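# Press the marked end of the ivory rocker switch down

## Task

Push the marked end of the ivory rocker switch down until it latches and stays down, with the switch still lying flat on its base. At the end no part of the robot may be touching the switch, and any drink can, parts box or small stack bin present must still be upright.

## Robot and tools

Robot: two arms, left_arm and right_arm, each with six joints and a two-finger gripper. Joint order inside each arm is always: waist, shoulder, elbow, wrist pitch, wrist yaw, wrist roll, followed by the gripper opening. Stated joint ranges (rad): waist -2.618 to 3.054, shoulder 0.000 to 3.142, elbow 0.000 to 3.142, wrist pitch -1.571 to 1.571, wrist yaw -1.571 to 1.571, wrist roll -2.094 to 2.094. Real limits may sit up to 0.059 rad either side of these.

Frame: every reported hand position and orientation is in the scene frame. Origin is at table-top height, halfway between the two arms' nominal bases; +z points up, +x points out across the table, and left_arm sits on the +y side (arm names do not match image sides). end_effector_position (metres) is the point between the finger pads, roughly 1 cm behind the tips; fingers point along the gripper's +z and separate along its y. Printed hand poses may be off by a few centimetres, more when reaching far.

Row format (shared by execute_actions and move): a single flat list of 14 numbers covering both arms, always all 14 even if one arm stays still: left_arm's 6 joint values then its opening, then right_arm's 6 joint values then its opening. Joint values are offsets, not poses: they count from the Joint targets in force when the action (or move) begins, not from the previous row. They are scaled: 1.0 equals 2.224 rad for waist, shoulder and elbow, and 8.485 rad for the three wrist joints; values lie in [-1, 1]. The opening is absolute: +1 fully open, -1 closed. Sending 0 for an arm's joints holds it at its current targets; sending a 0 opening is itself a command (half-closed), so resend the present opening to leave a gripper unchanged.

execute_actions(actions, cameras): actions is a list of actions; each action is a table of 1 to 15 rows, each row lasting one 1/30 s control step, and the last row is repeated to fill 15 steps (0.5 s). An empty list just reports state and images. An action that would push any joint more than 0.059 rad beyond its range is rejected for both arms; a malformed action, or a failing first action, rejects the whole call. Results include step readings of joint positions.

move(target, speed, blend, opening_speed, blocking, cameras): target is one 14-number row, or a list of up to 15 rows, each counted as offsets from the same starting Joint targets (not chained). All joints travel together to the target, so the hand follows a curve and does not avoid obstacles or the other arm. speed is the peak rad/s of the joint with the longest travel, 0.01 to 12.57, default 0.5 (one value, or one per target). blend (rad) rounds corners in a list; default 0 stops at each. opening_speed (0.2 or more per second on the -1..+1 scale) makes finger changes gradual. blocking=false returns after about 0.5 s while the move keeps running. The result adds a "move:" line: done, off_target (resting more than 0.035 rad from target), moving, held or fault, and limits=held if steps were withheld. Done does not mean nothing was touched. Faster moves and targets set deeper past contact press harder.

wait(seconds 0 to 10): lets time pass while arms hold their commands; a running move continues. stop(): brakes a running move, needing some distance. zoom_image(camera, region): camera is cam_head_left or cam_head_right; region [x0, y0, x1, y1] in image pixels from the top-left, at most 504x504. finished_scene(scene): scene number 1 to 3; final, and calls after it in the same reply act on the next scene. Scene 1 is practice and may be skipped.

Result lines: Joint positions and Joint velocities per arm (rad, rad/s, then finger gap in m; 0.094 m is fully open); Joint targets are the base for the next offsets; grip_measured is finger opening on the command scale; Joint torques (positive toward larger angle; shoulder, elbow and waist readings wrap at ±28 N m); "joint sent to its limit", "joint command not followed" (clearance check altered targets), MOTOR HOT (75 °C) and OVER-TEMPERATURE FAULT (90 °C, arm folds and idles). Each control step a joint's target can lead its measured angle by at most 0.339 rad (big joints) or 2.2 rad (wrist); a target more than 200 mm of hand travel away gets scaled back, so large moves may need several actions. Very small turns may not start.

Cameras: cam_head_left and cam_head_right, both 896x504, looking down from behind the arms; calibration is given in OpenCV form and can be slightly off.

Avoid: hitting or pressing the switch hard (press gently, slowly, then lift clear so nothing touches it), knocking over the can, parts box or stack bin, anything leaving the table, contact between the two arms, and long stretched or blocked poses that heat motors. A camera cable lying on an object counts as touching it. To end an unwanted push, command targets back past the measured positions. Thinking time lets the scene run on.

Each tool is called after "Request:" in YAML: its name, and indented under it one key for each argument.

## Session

Request:
execute_actions:
  actions: []

Scene clock: 0.00 s.
left_arm: end_effector_position=(+0.4364, +0.2538, +0.1116) grip_measured=+1.000 end_effector_quat_wxyz=(+0.579, +0.028, +0.810, -0.084) | right_arm: end_effector_position=(+0.3944, -0.2769, +0.0830) grip_measured=+1.000 end_effector_quat_wxyz=(+0.563, +0.034, +0.826, +0.021)
Joint positions: left_arm=[0.065 1.514 0.411 0.774 0.215 -0.036 0.094] | right_arm=[-0.117 1.567 0.353 0.835 -0.132 0.026 0.094]
Joint velocities: within noise
Joint torques (N m): no reading
Heat: left arm: 25 °C; right arm: 29 °C.
Joint targets: left_arm=[0.065 1.504 0.421 0.784 0.216 -0.036] | right_arm=[-0.117 1.560 0.360 0.835 -0.133 0.026]
Tool commands: left_gripper/opening=+1.0 right_gripper/opening=+1.0

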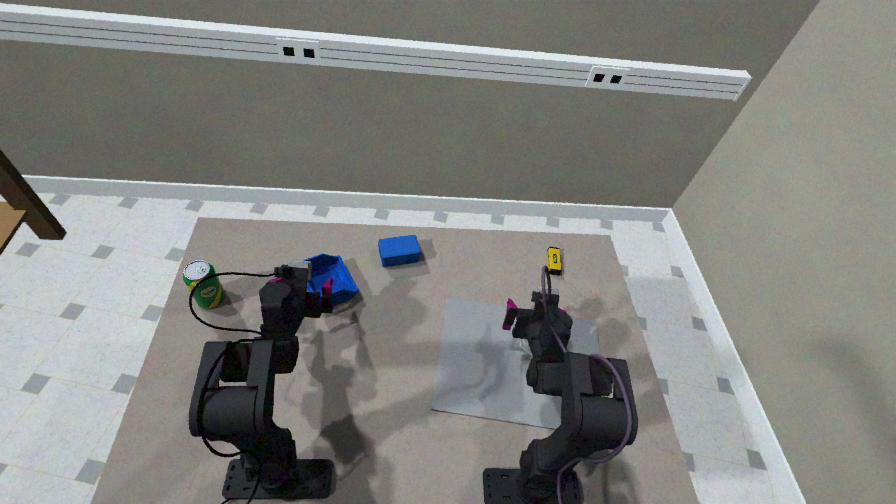

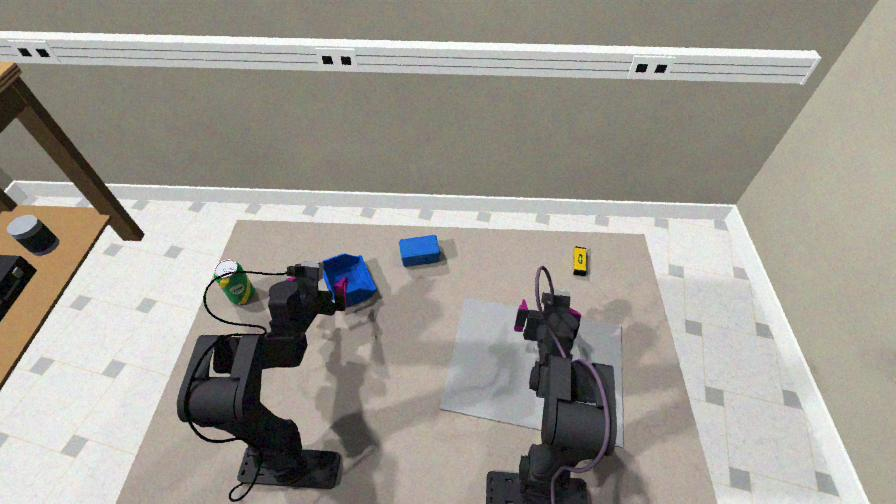

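Request:
move:
  target:
    - [0, 0, 0, 0, 0, 0, 1, -0.06, 0, 0.2428, -0.0984, 0.0157, -0.0031, -0.95]
    - [0, 0, 0, 0, 0, 0, 1, -0.2846, 0.1439, 0.5396, -0.2457, 0.0157, -0.0031, -0.95]
  speed: [1.3, 1.3]
  blend: 0.1

Request:
zoom_image:
  camera: "cam_head_left"
  region: [485, 310, 565, 390]

Request:
zoom_image:
  camera: "cam_head_right"
  region: [500, 310, 580, 390]

Scene clock: 5.60 s.
left_arm: end_effector_position=(+0.4364, +0.2538, +0.1116) grip_measured=+1.000 end_effector_quat_wxyz=(+0.579, +0.028, +0.810, -0.084) | right_arm: end_effector_position=(+0.2509, -0.4854, +0.0988) grip_measured=-0.947 end_effector_quat_wxyz=(-0.001, +0.382, +0.924, +0.003)
Joint positions: left_arm=[0.065 1.514 0.411 0.774 0.215 -0.036 0.094] | right_arm=[-0.752 1.858 1.521 -1.237 -0.006 0.004 0.002]
Joint velocities: within noise
Joint torques (N m): left_arm=[-0.08 -5.24 7.28 2.24 0.08 -0.01] | right_arm=[0.09 -6.06 9.8 0.21 0.07 -0.06]
Heat: left arm: 25 °C; right arm: 30 °C.
Joint targets: left_arm=[0.065 1.504 0.421 0.784 0.216 -0.036] | right_arm=[-0.750 1.880 1.560 -1.250 0.000 -0.001]
move: off_target (right_arm); right_arm: the elbow is farthest, 0.039 rad from its target

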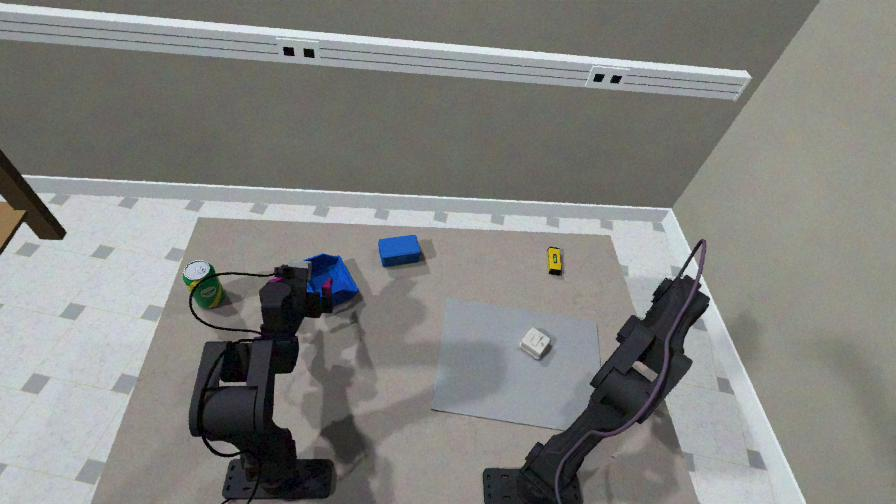

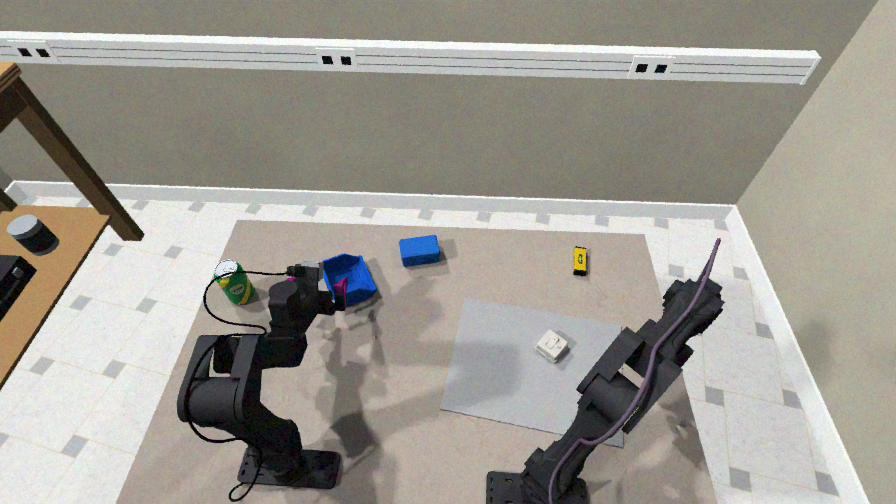

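Scaled by 6.300 from the camera's 896x504 image, which has a finer 1280x720 frame.

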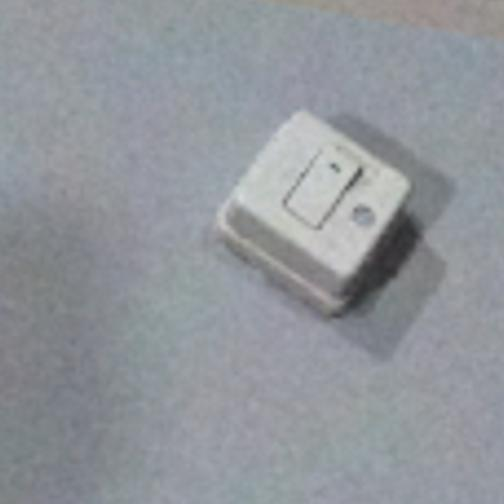

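Scaled by 6.300 from the camera's 896x504 image, which has a finer 1280x720 frame.

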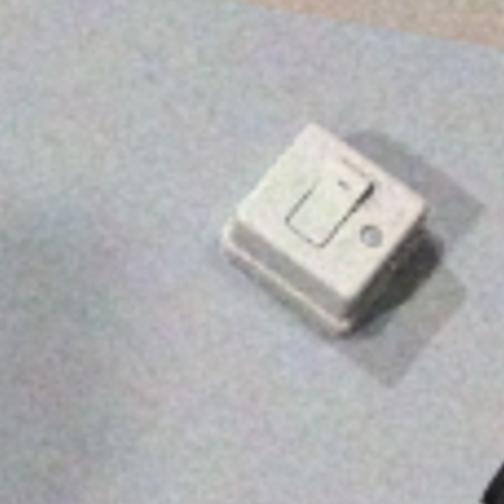

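Request:
move:
  target:
    - [0, 0, 0, 0, 0, 0, 1, 0.2610, 0, 0, 0, 0, 0, -0.95]
    - [0, 0, 0, 0, 0, 0, 1, 0.2610, 0.0052, -0.1041, 0.0258, 0, 0, -0.95]
    - [0, 0, 0, 0, 0, 0, 1, 0.2610, 0.0158, -0.1272, 0.0348, 0, 0, -0.95]
    - [0, 0, 0, 0, 0, 0, 1, 0.2610, 0, 0, 0, 0, 0, -0.95]
    - [0, 0, 0, 0, 0, 0, 1, 0, 0, 0, 0, 0, 0, -0.95]
  speed: [1.2, 0.4, 0.1, 0.4, 1.2]

Request:
zoom_image:
  camera: "cam_head_left"
  region: [505, 315, 565, 375]

Request:
zoom_image:
  camera: "cam_head_right"
  region: [520, 315, 580, 375]

Scene clock: 17.23 s.
left_arm: end_effector_position=(+0.4364, +0.2538, +0.1116) grip_measured=+1.000 end_effector_quat_wxyz=(+0.579, +0.028, +0.810, -0.084) | right_arm: end_effector_position=(+0.2502, -0.4877, +0.0911) grip_measured=-0.947 end_effector_quat_wxyz=(-0.012, +0.382, +0.924, +0.004)
Joint positions: left_arm=[0.065 1.514 0.411 0.774 0.215 -0.036 0.094] | right_arm=[-0.754 1.887 1.528 -1.237 0.001 0.001 0.002]
Joint velocities: within noise
Joint torques (N m): left_arm=[-0.05 -5.35 7.27 2.2 0.08 -0.03] | right_arm=[0.35 -8.31 9.16 0.15 -0.02 -0.03]
Heat: left arm: 28 °C; right arm: 31 °C.
Joint targets: left_arm=[0.065 1.504 0.421 0.784 0.216 -0.036] | right_arm=[-0.750 1.880 1.560 -1.250 0.000 -0.001]
move: done

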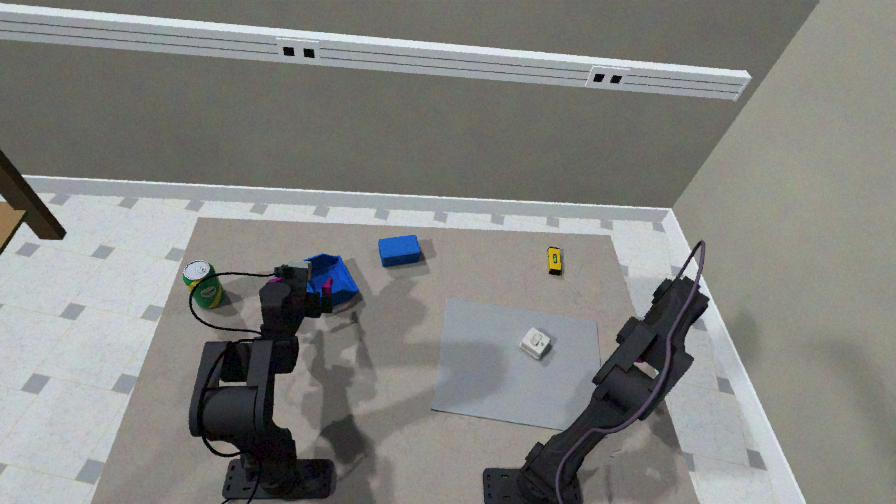

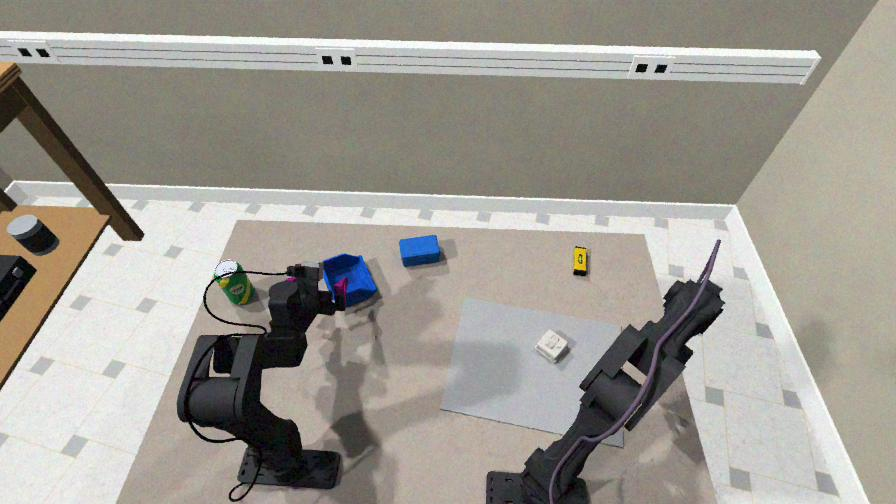

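Scaled by 8.400 from the camera's 896x504 image, which has a finer 1280x720 frame.

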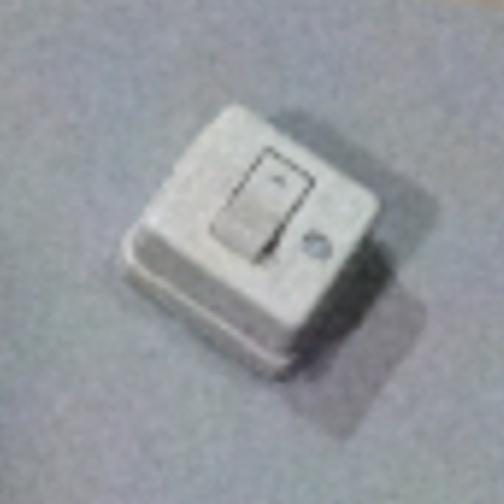

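Scaled by 8.400 from the camera's 896x504 image, which has a finer 1280x720 frame.

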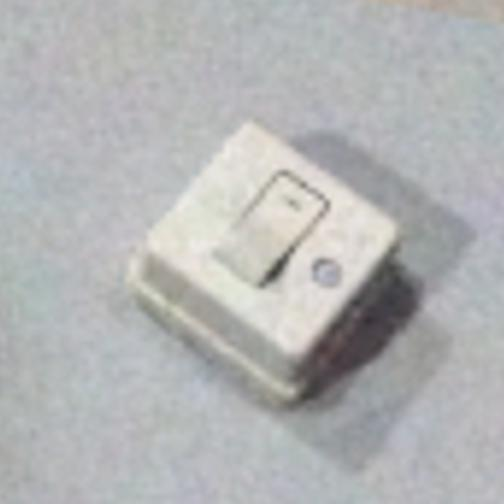

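Request:
finished_scene:
  scene: 2

The scene is finished: the task was done.


## Next scene

The same job, from a new start.

Request:
execute_actions:
  actions: []

Scene clock: 0.00 s.
left_arm: end_effector_position=(+0.4252, +0.2846, +0.1121) grip_measured=+1.000 end_effector_quat_wxyz=(+0.604, -0.041, +0.796, +0.012) | right_arm: end_effector_position=(+0.4148, -0.2792, +0.1161) grip_measured=+1.000 end_effector_quat_wxyz=(+0.622, +0.064, +0.779, -0.053)
Joint positions: left_arm=[0.015 1.501 0.327 0.9 -0.072 -0.052 0.094] | right_arm=[-0.001 1.617 0.385 1.006 0.133 0.026 0.094]
Joint velocities: within noise
Joint torques (N m): no reading
Heat: left arm: 24 °C; right arm: 27 °C.
Joint targets: left_arm=[0.015 1.492 0.336 0.909 -0.072 -0.052] | right_arm=[-0.001 1.609 0.393 1.009 0.134 0.026]
Tool commands: left_gripper/opening=+1.0 right_gripper/opening=+1.0

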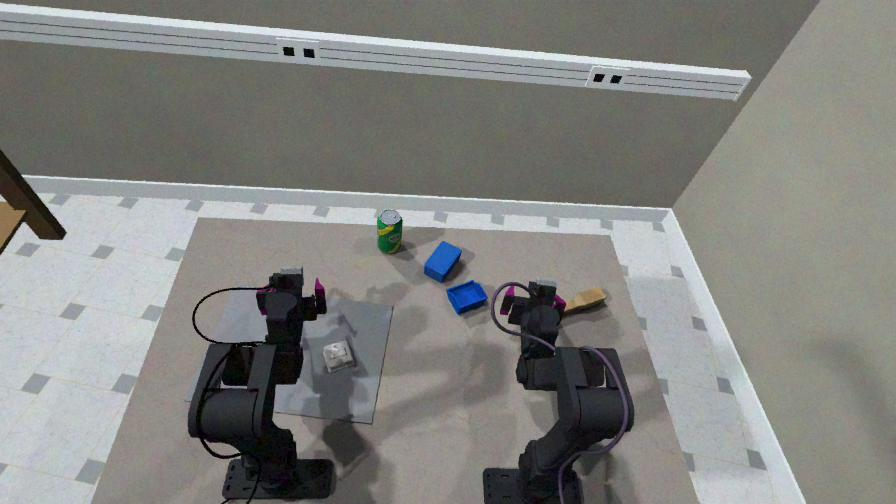

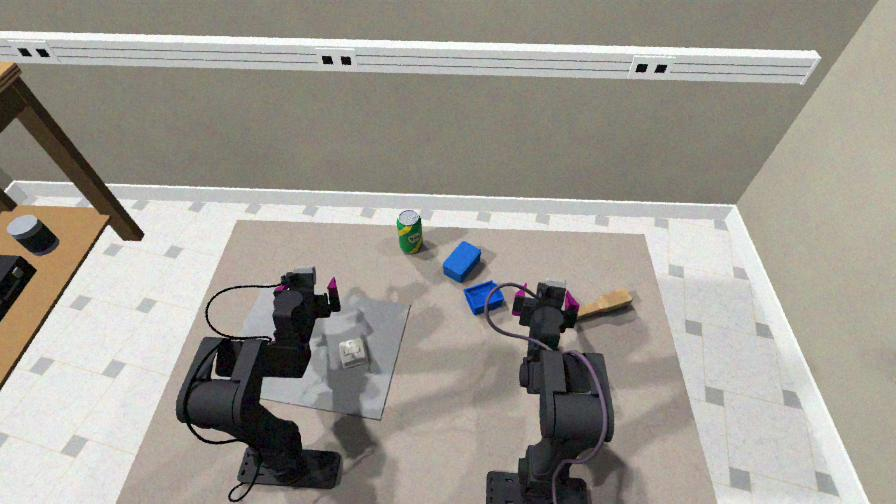

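Request:
zoom_image:
  camera: "cam_head_left"
  region: [308, 325, 368, 385]

Request:
zoom_image:
  camera: "cam_head_right"
  region: [322, 322, 382, 382]

Scaled by 8.400 from the camera's 896x504 image, which has a finer 1280x720 frame.

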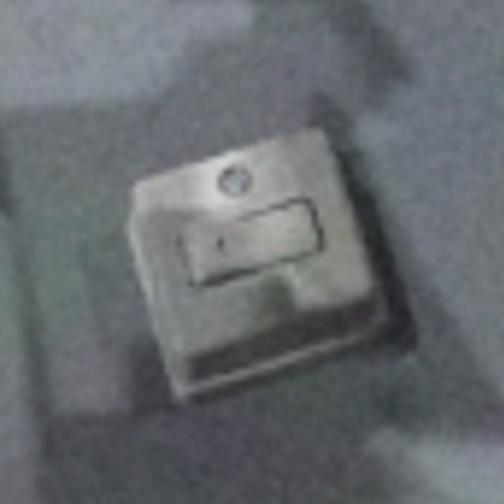

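Scaled by 8.400 from the camera's 896x504 image, which has a finer 1280x720 frame.

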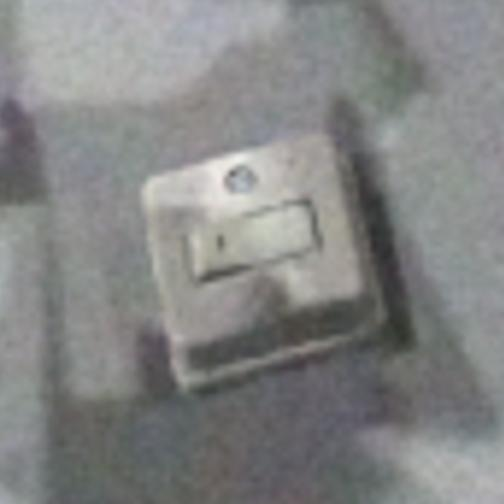

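Request:
move:
  target:
    - [-0.03, 0.0126, 0.2536, -0.1071, 0.0085, 0.0061, -0.95, 0, 0, 0, 0, 0, 0, 1]
    - [-0.1415, 0.0306, 0.3889, -0.2496, 0.0085, 0.0061, -0.95, 0, 0, 0, 0, 0, 0, 1]
    - [-0.1415, 0.0546, 0.3040, -0.2226, 0.0085, 0.0061, -0.95, 0, 0, 0, 0, 0, 0, 1]
    - [-0.1415, 0.0654, 0.2826, -0.2142, 0.0085, 0.0061, -0.95, 0, 0, 0, 0, 0, 0, 1]
    - [-0.1415, 0.0306, 0.3889, -0.2496, 0.0085, 0.0061, -0.95, 0, 0, 0, 0, 0, 0, 1]
    - [0.1057, 0.0306, 0.3889, -0.2496, 0.0085, 0.0061, -0.95, 0, 0, 0, 0, 0, 0, 1]
  speed: [1.3, 1.3, 0.4, 0.1, 0.4, 1.2]
  blend: [0.1, 0, 0, 0, 0, 0]

Request:
zoom_image:
  camera: "cam_head_left"
  region: [308, 325, 368, 385]

Request:
zoom_image:
  camera: "cam_head_right"
  region: [322, 322, 382, 382]

Scene clock: 12.30 s.
left_arm: end_effector_position=(+0.2909, +0.3334, +0.0919) grip_measured=-0.949 end_effector_quat_wxyz=(-0.019, -0.121, +0.993, -0.002) | right_arm: end_effector_position=(+0.4145, -0.2793, +0.1151) grip_measured=+1.000 end_effector_quat_wxyz=(+0.620, +0.064, +0.780, -0.054)
Joint positions: left_arm=[0.249 1.588 1.179 -1.2 -0.001 -0.011 0.002] | right_arm=[-0.001 1.617 0.385 1.002 0.134 0.026 0.094]
Joint velocities: within noise
Joint torques (N m): left_arm=[0.08 -7.92 8.64 0.39 0.03 0.07] | right_arm=[-0.01 -5.3 5.96 2.15 0.02 -0.03]
Heat: left arm: 25 °C; right arm: 30 °C.
Joint targets: left_arm=[0.250 1.560 1.201 -1.208 0.000 -0.001] | right_arm=[-0.001 1.609 0.393 1.009 0.134 0.026]
move: done

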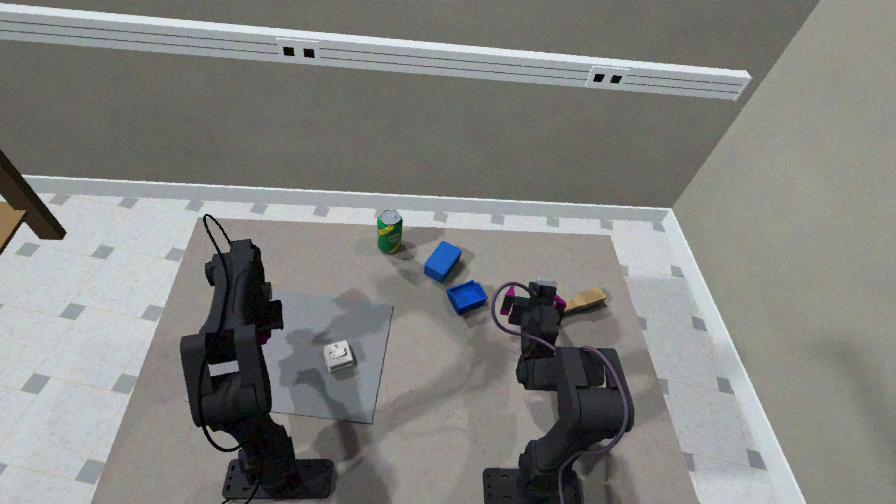

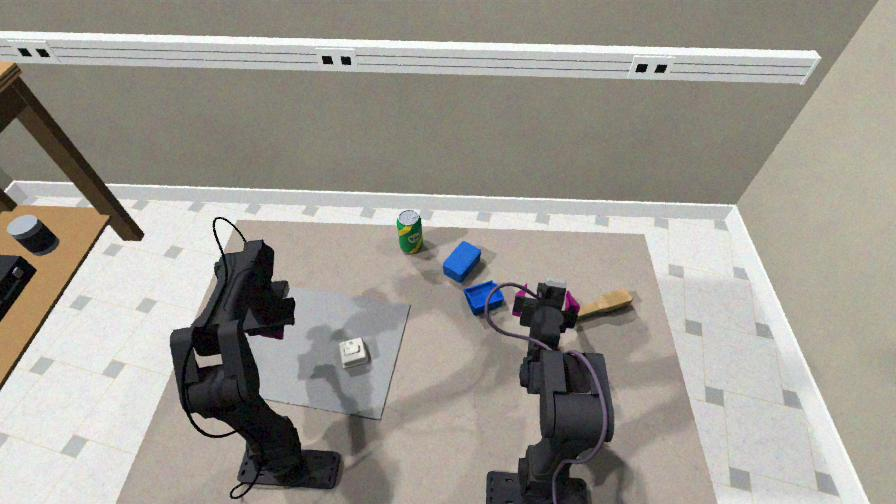

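Scaled by 8.400 from the camera's 896x504 image, which has a finer 1280x720 frame.

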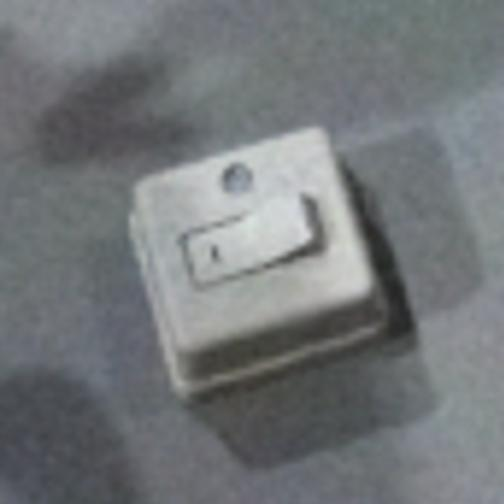

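Scaled by 8.400 from the camera's 896x504 image, which has a finer 1280x720 frame.

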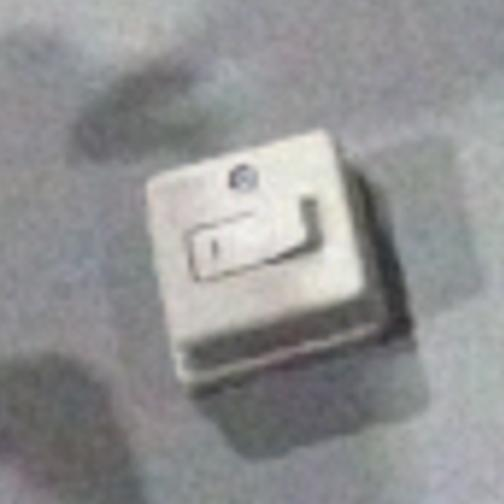

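The marked end is now down and the arm is clear of the switch.

Request:
finished_scene:
  scene: 3

The scene is finished: the task was done.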